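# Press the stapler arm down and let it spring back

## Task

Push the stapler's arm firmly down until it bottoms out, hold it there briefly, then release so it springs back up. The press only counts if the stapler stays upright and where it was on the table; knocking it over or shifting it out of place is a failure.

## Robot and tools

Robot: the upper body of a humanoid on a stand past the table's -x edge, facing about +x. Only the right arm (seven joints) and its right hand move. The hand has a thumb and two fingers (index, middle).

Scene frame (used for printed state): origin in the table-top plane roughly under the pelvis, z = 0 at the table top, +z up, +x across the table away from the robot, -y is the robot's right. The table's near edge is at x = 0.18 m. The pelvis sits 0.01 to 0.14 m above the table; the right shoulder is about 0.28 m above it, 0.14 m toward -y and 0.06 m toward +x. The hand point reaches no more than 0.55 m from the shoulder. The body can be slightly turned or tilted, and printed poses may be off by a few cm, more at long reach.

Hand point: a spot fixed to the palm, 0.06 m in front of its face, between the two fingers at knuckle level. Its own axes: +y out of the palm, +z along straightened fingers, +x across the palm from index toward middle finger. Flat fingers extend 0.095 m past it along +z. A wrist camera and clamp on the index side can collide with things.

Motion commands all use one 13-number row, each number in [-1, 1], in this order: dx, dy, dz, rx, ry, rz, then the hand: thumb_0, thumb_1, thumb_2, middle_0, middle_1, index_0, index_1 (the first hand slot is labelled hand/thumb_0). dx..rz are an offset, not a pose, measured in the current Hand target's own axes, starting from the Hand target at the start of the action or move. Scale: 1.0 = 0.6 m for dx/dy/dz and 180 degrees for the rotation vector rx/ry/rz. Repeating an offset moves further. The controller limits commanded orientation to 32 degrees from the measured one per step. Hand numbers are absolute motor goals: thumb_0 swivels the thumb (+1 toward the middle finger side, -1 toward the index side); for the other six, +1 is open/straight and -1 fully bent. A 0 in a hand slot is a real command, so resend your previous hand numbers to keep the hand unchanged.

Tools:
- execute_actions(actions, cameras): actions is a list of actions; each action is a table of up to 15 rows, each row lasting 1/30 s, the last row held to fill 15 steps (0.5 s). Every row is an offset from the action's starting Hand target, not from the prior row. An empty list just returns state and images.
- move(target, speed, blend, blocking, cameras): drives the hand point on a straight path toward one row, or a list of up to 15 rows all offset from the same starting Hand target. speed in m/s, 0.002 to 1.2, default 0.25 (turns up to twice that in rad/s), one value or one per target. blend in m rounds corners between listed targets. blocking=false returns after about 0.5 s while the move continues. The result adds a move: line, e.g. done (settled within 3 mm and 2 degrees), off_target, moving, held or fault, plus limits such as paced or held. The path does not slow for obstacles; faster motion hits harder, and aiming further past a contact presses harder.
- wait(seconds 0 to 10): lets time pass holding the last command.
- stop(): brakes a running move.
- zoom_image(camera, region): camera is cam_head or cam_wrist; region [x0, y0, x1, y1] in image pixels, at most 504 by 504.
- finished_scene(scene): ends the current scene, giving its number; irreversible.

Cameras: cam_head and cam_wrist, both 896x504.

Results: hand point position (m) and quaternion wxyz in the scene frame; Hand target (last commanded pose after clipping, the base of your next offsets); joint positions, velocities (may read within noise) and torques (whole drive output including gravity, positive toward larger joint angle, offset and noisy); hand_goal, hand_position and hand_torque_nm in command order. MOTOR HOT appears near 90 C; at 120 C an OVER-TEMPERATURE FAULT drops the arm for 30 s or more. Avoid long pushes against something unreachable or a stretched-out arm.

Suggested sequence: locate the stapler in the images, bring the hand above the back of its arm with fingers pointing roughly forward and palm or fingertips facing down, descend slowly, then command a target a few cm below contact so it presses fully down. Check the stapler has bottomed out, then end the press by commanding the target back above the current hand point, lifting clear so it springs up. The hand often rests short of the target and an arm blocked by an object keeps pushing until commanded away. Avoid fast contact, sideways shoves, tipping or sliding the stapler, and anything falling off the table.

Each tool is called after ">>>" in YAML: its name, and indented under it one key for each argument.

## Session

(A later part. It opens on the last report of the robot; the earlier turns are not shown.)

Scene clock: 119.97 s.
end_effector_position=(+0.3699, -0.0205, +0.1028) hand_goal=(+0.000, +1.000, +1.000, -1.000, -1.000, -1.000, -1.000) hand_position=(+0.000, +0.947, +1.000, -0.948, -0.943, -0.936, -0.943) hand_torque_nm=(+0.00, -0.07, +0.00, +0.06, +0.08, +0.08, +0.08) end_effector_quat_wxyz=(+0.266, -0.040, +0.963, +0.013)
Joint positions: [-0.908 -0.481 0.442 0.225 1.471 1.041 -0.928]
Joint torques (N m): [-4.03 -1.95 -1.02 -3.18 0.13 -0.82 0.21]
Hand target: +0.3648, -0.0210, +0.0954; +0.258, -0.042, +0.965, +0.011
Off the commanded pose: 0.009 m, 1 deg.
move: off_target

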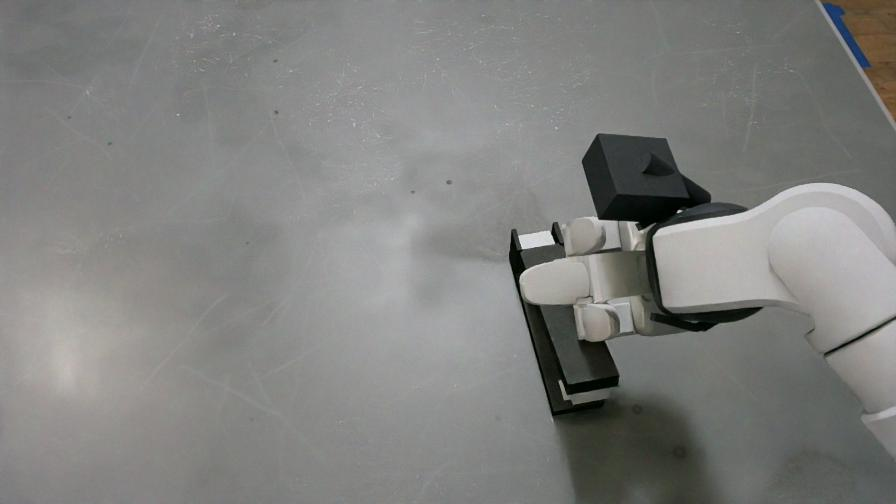

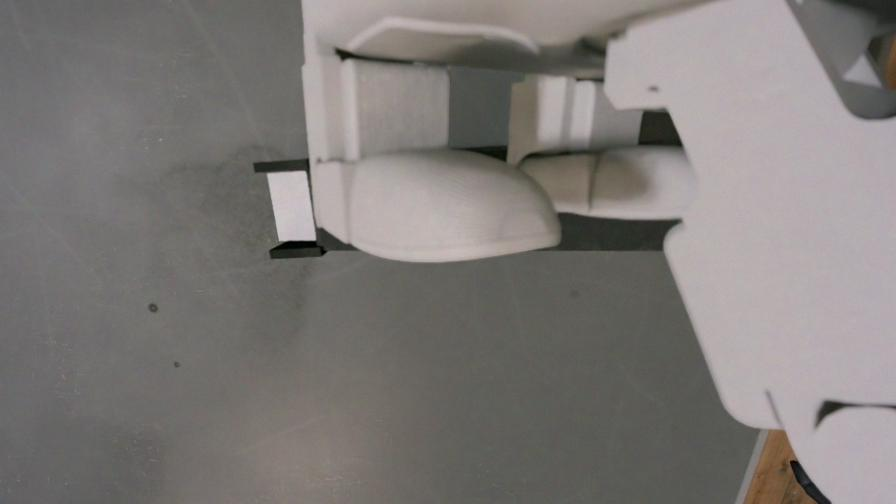

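>>> move:
  target:
    - [0.0173,0.025,-0.01,0,0,0, 0, 1, 1, -1, -1, -1, -1]
    - [0.034,0.025,0.019,0,0,0, 0, 1, 1, -1, -1, -1, -1]
  speed: 0.05

Scene clock: 123.17 s.
end_effector_position=(+0.3624, -0.0045, +0.0950) hand_goal=(+0.000, +1.000, +1.000, -1.000, -1.000, -1.000, -1.000) hand_position=(+0.000, +0.947, +1.000, -0.997, -0.943, -0.936, -0.943) hand_torque_nm=(+0.00, -0.07, +0.00, +0.00, +0.08, +0.08, +0.08) end_effector_quat_wxyz=(+0.285, -0.040, +0.957, +0.021)
Joint positions: [-0.856 -0.446 0.492 0.167 1.428 0.947 -0.934]
Joint torques (N m): [-2.79 -1.1 -0.34 -0.57 0.08 -0.46 0.11]
Hand target: +0.3515, -0.0071, +0.0753; +0.258, -0.042, +0.965, +0.011
Off the commanded pose: 0.023 m, 3 deg.
move: off_target

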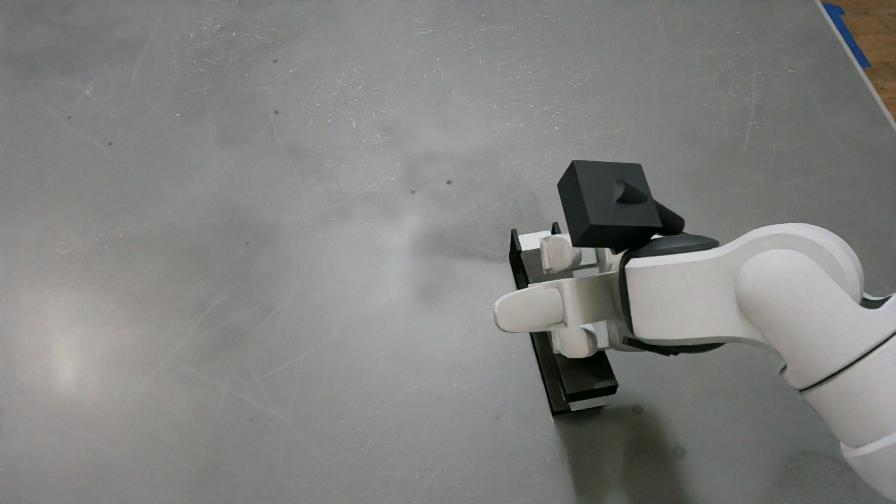

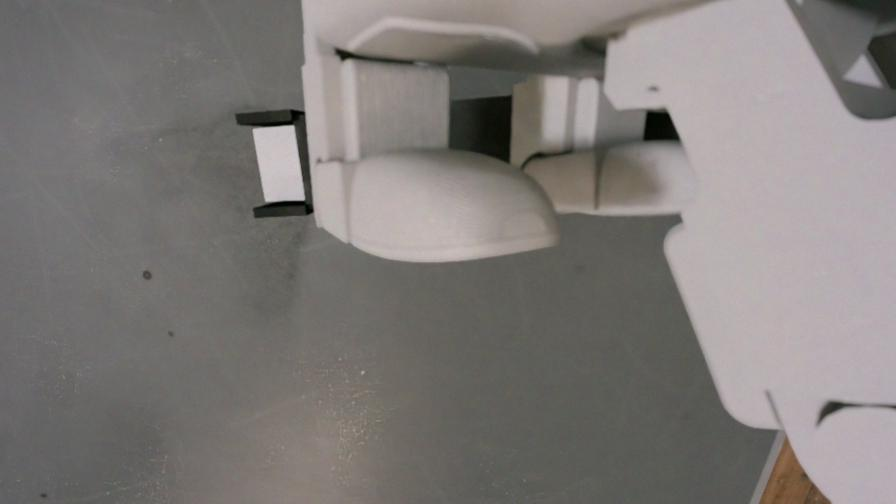

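>>> move:
  target: [0.025,0,0.043,0,0,0, 0, 1, 1, -1, -1, -1, -1]
  speed: 0.06

Scene clock: 125.20 s.
end_effector_position=(+0.3700, -0.0010, +0.0803) hand_goal=(+0.000, +1.000, +1.000, -1.000, -1.000, -1.000, -1.000) hand_position=(+0.000, +0.947, +1.000, -0.997, -0.943, -0.936, -0.943) hand_torque_nm=(+0.00, -0.07, +0.00, +0.00, +0.08, +0.08, +0.08) end_effector_quat_wxyz=(+0.303, -0.037, +0.952, +0.032)
Joint positions: [-0.862 -0.441 0.581 0.255 1.333 0.814 -0.788]
Joint torques (N m): [-1.46 -0.83 0.48 1.36 -0.11 -0.22 0]
Hand target: +0.3514, -0.0072, +0.0455; +0.258, -0.042, +0.965, +0.011
Off the commanded pose: 0.040 m, 6 deg.
move: off_target

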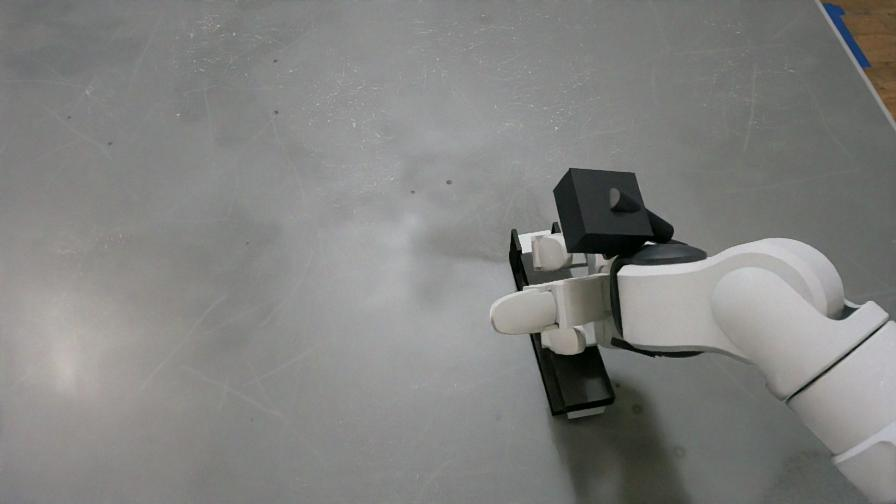

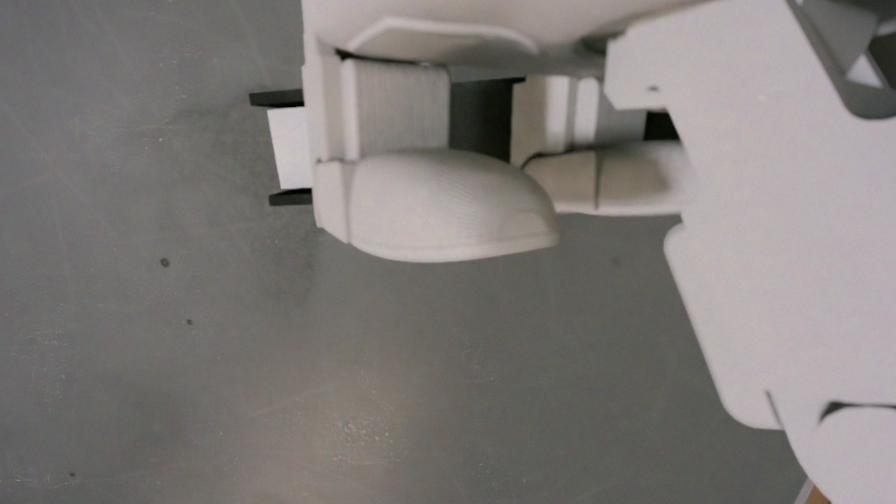

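>>> move:
  target: [0.035,-0.01,0.02,0,0,0, 0, 1, 1, -1, -1, -1, -1]
  speed: 0.06

>>> zoom_image:
  camera: "cam_head"
  region: [480, 200, 680, 440]

Scene clock: 127.07 s.
end_effector_position=(+0.3673, -0.0018, +0.0742) hand_goal=(+0.000, +1.000, +1.000, -1.000, -1.000, -1.000, -1.000) hand_position=(+0.000, +0.947, +1.000, -0.998, -0.943, -0.936, -0.943) hand_torque_nm=(+0.00, -0.07, +0.00, +0.00, +0.08, +0.08, +0.08) end_effector_quat_wxyz=(+0.320, -0.035, +0.946, +0.045)
Joint positions: [-0.826 -0.463 0.627 0.243 1.305 0.723 -0.727]
Joint torques (N m): [0.71 -1.46 1.14 1.67 -0.31 0.08 -0.18]
Hand target: +0.3398, -0.0142, +0.0246; +0.258, -0.042, +0.965, +0.011
Off the commanded pose: 0.058 m, 8 deg.
move: off_target

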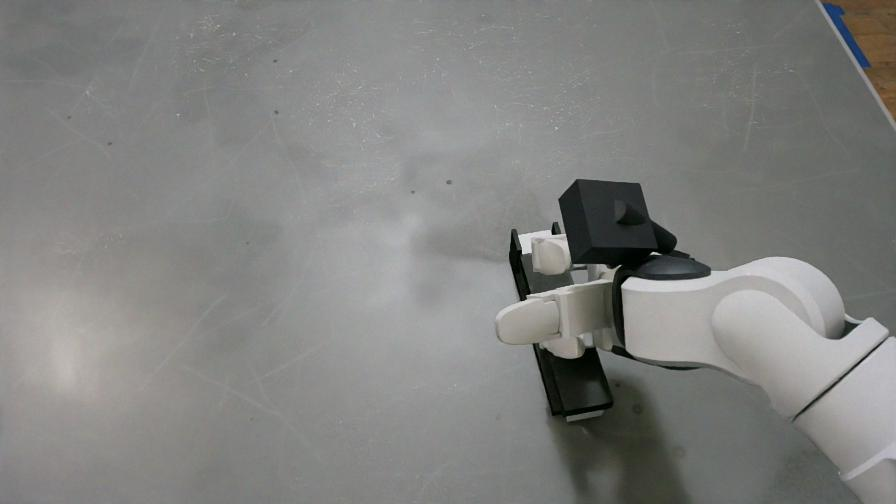

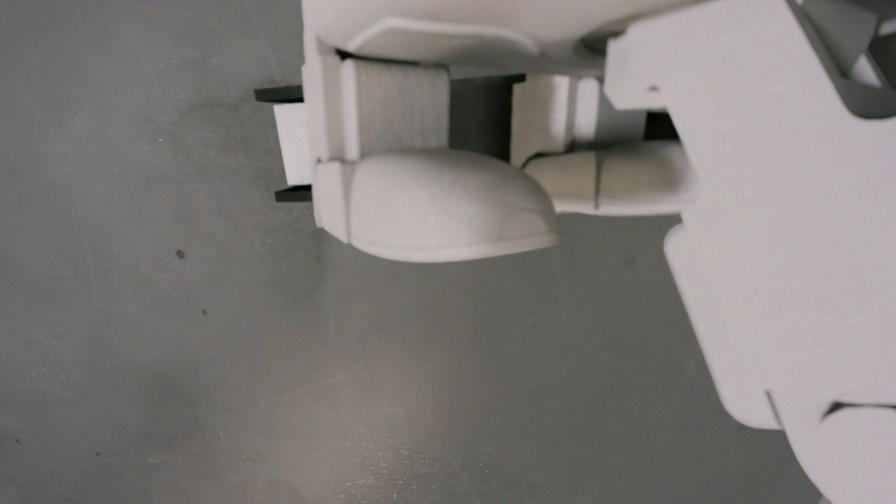

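Scaled by 2.100 (camera's finer frame: 1280x720).

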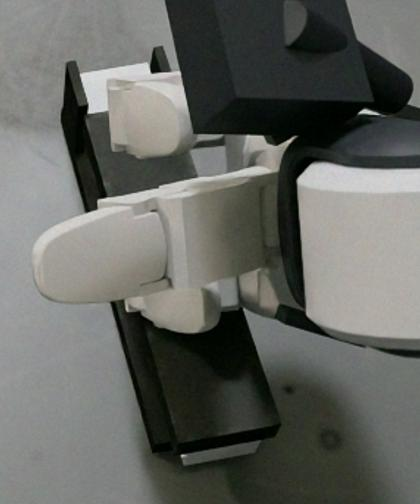

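>>> move:
  target: [0.035,-0.01,0.02,0,0,0, 0, 1, 1, -1, -1, -1, -1]
  speed: 0.06

>>> zoom_image:
  camera: "cam_head"
  region: [480, 200, 680, 440]

Scene clock: 129.40 s.
end_effector_position=(+0.3674, -0.0026, +0.0756) hand_goal=(+0.000, +1.000, +1.000, -1.000, -1.000, -1.000, -1.000) hand_position=(+0.000, +0.947, +1.000, -0.998, -0.943, -0.936, -0.943) hand_torque_nm=(+0.00, -0.07, +0.00, +0.00, +0.08, +0.08, +0.08) end_effector_quat_wxyz=(+0.348, -0.031, +0.935, +0.063)
Joint positions: [-0.797 -0.496 0.674 0.218 1.287 0.614 -0.671]
Joint torques (N m): [2.97 -1.89 2.29 3.42 -0.29 0.86 -0.62]
Hand target: +0.3281, -0.0213, +0.0037; +0.258, -0.042, +0.965, +0.011
Off the commanded pose: 0.084 m, 12 deg.
move: off_target

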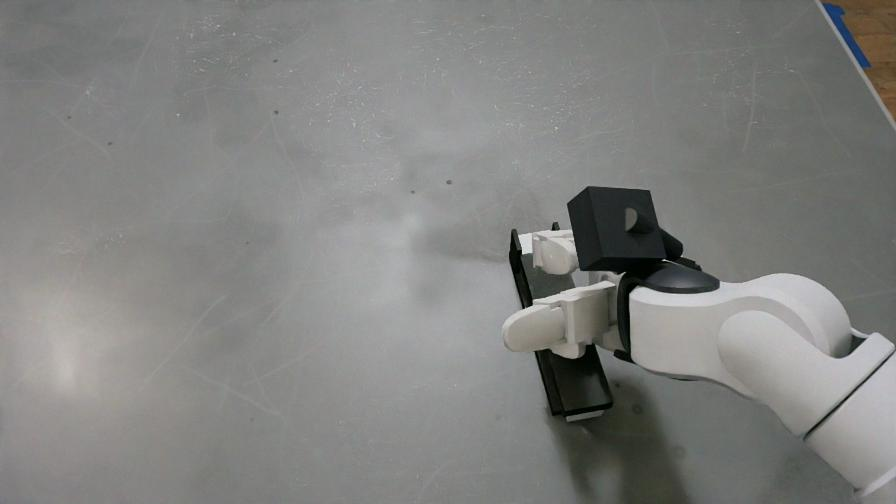

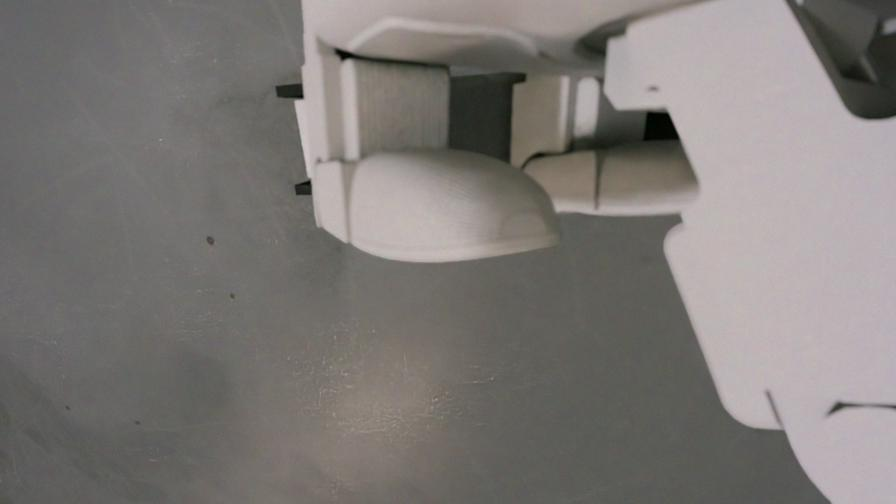

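Scaled by 2.100 (camera's finer frame: 1280x720).

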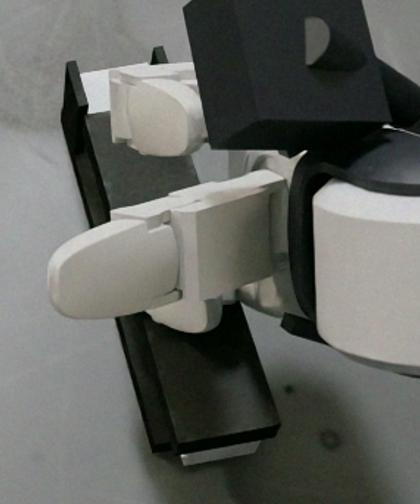

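>>> move:
  target: [-0.178,0.012,-0.178,0,0,0, 0, 1, 1, -1, -1, -1, -1]
  speed: 0.12

Scene clock: 132.13 s.
end_effector_position=(+0.3630, -0.0084, +0.1455) hand_goal=(+0.000, +1.000, +1.000, -1.000, -1.000, -1.000, -1.000) hand_position=(+0.000, +0.947, +1.000, -0.998, -0.943, -0.936, -0.943) hand_torque_nm=(+0.00, -0.07, +0.00, +0.00, +0.08, +0.08, +0.08) end_effector_quat_wxyz=(+0.255, -0.045, +0.966, +0.012)
Joint positions: [-1.031 -0.569 0.537 0.138 1.883 1.004 -1.23]
Joint torques (N m): [-6.68 -2.69 -2.2 -1.25 0.56 -0.36 -0.04]
Hand target: +0.3666, -0.0106, +0.1496; +0.258, -0.042, +0.965, +0.011
Off the commanded pose: 0.006 m, 1 deg.
move: off_target

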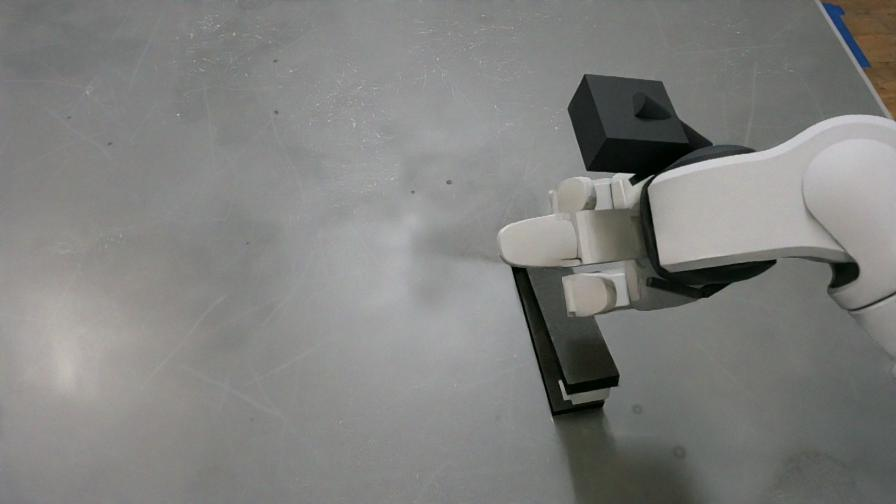

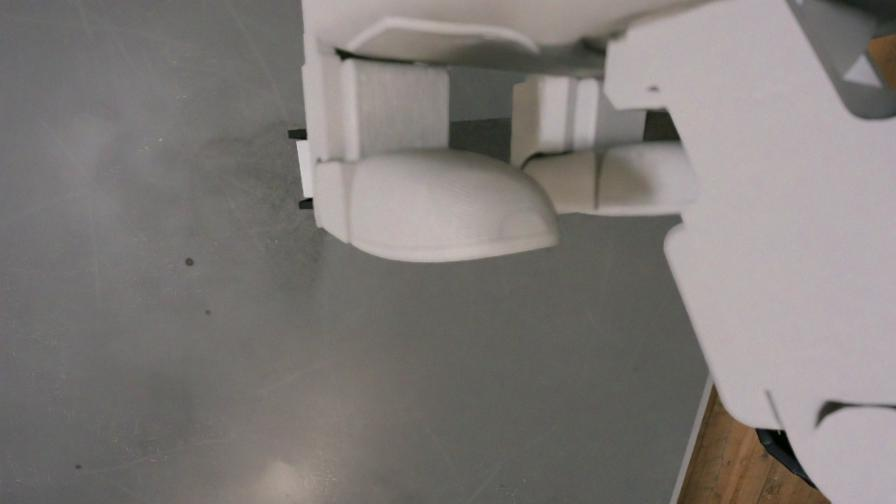

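>>> move:
  target: [-0.0187,-0.3975,-0.124,0.025,-0.333,0.015, 0, 1, 1, -1, -1, -1, -1]
  speed: 0.4
  cameras: []

Scene clock: 137.80 s.
end_effector_position=(+0.3585, -0.2510, +0.2190) hand_goal=(+0.000, +1.000, +1.000, -1.000, -1.000, -1.000, -1.000) hand_position=(+0.000, +0.947, +1.000, -0.998, -0.943, -0.936, -0.943) hand_torque_nm=(+0.00, -0.07, +0.00, +0.00, +0.08, +0.08, +0.08) end_effector_quat_wxyz=(+0.703, -0.007, +0.711, -0.005)
Joint positions: [-0.145 -1.051 -0.056 0.116 1.041 -0.108 0.105]
Joint torques (N m): [-3.37 -4.67 -2.28 -0.96 0.42 -1.73 0.06]
Hand target: +0.3601, -0.2505, +0.2198; +0.707, +0.000, +0.708, +0.000
Off the commanded pose: 0.002 m, 1 deg.
move: done

>>> move:
  target: [-0.127,0.1,-0.247,-0.146,-0.274,-0.475, 0, 0.26, 1, 1, 1, 1, 1]
  speed: 0.4
  cameras: []

Scene clock: 141.70 s.
end_effector_position=(+0.2130, -0.1893, +0.2975) hand_goal=(+0.000, +0.260, +1.000, +1.000, +1.000, +1.000, +1.000) hand_position=(+0.000, +0.323, +1.000, +0.926, +0.939, +0.926, +0.939) hand_torque_nm=(+0.00, +0.08, +0.00, -0.09, -0.08, -0.09, -0.08) end_effector_quat_wxyz=(+0.715, -0.599, +0.180, -0.314)
Joint positions: [0.56 -1.012 -1.052 -0.551 0.081 -0.883 0.183]
Joint torques (N m): [0.76 -2.25 -2.32 -0.65 0.55 0.01 -0.77]
Hand target: +0.2120, -0.1905, +0.2963; +0.710, -0.602, +0.179, -0.318
Off the commanded pose: 0.002 m, 1 deg.
move: done

>>> finished_scene:
  scene: 1

The scene is finished: the task was done.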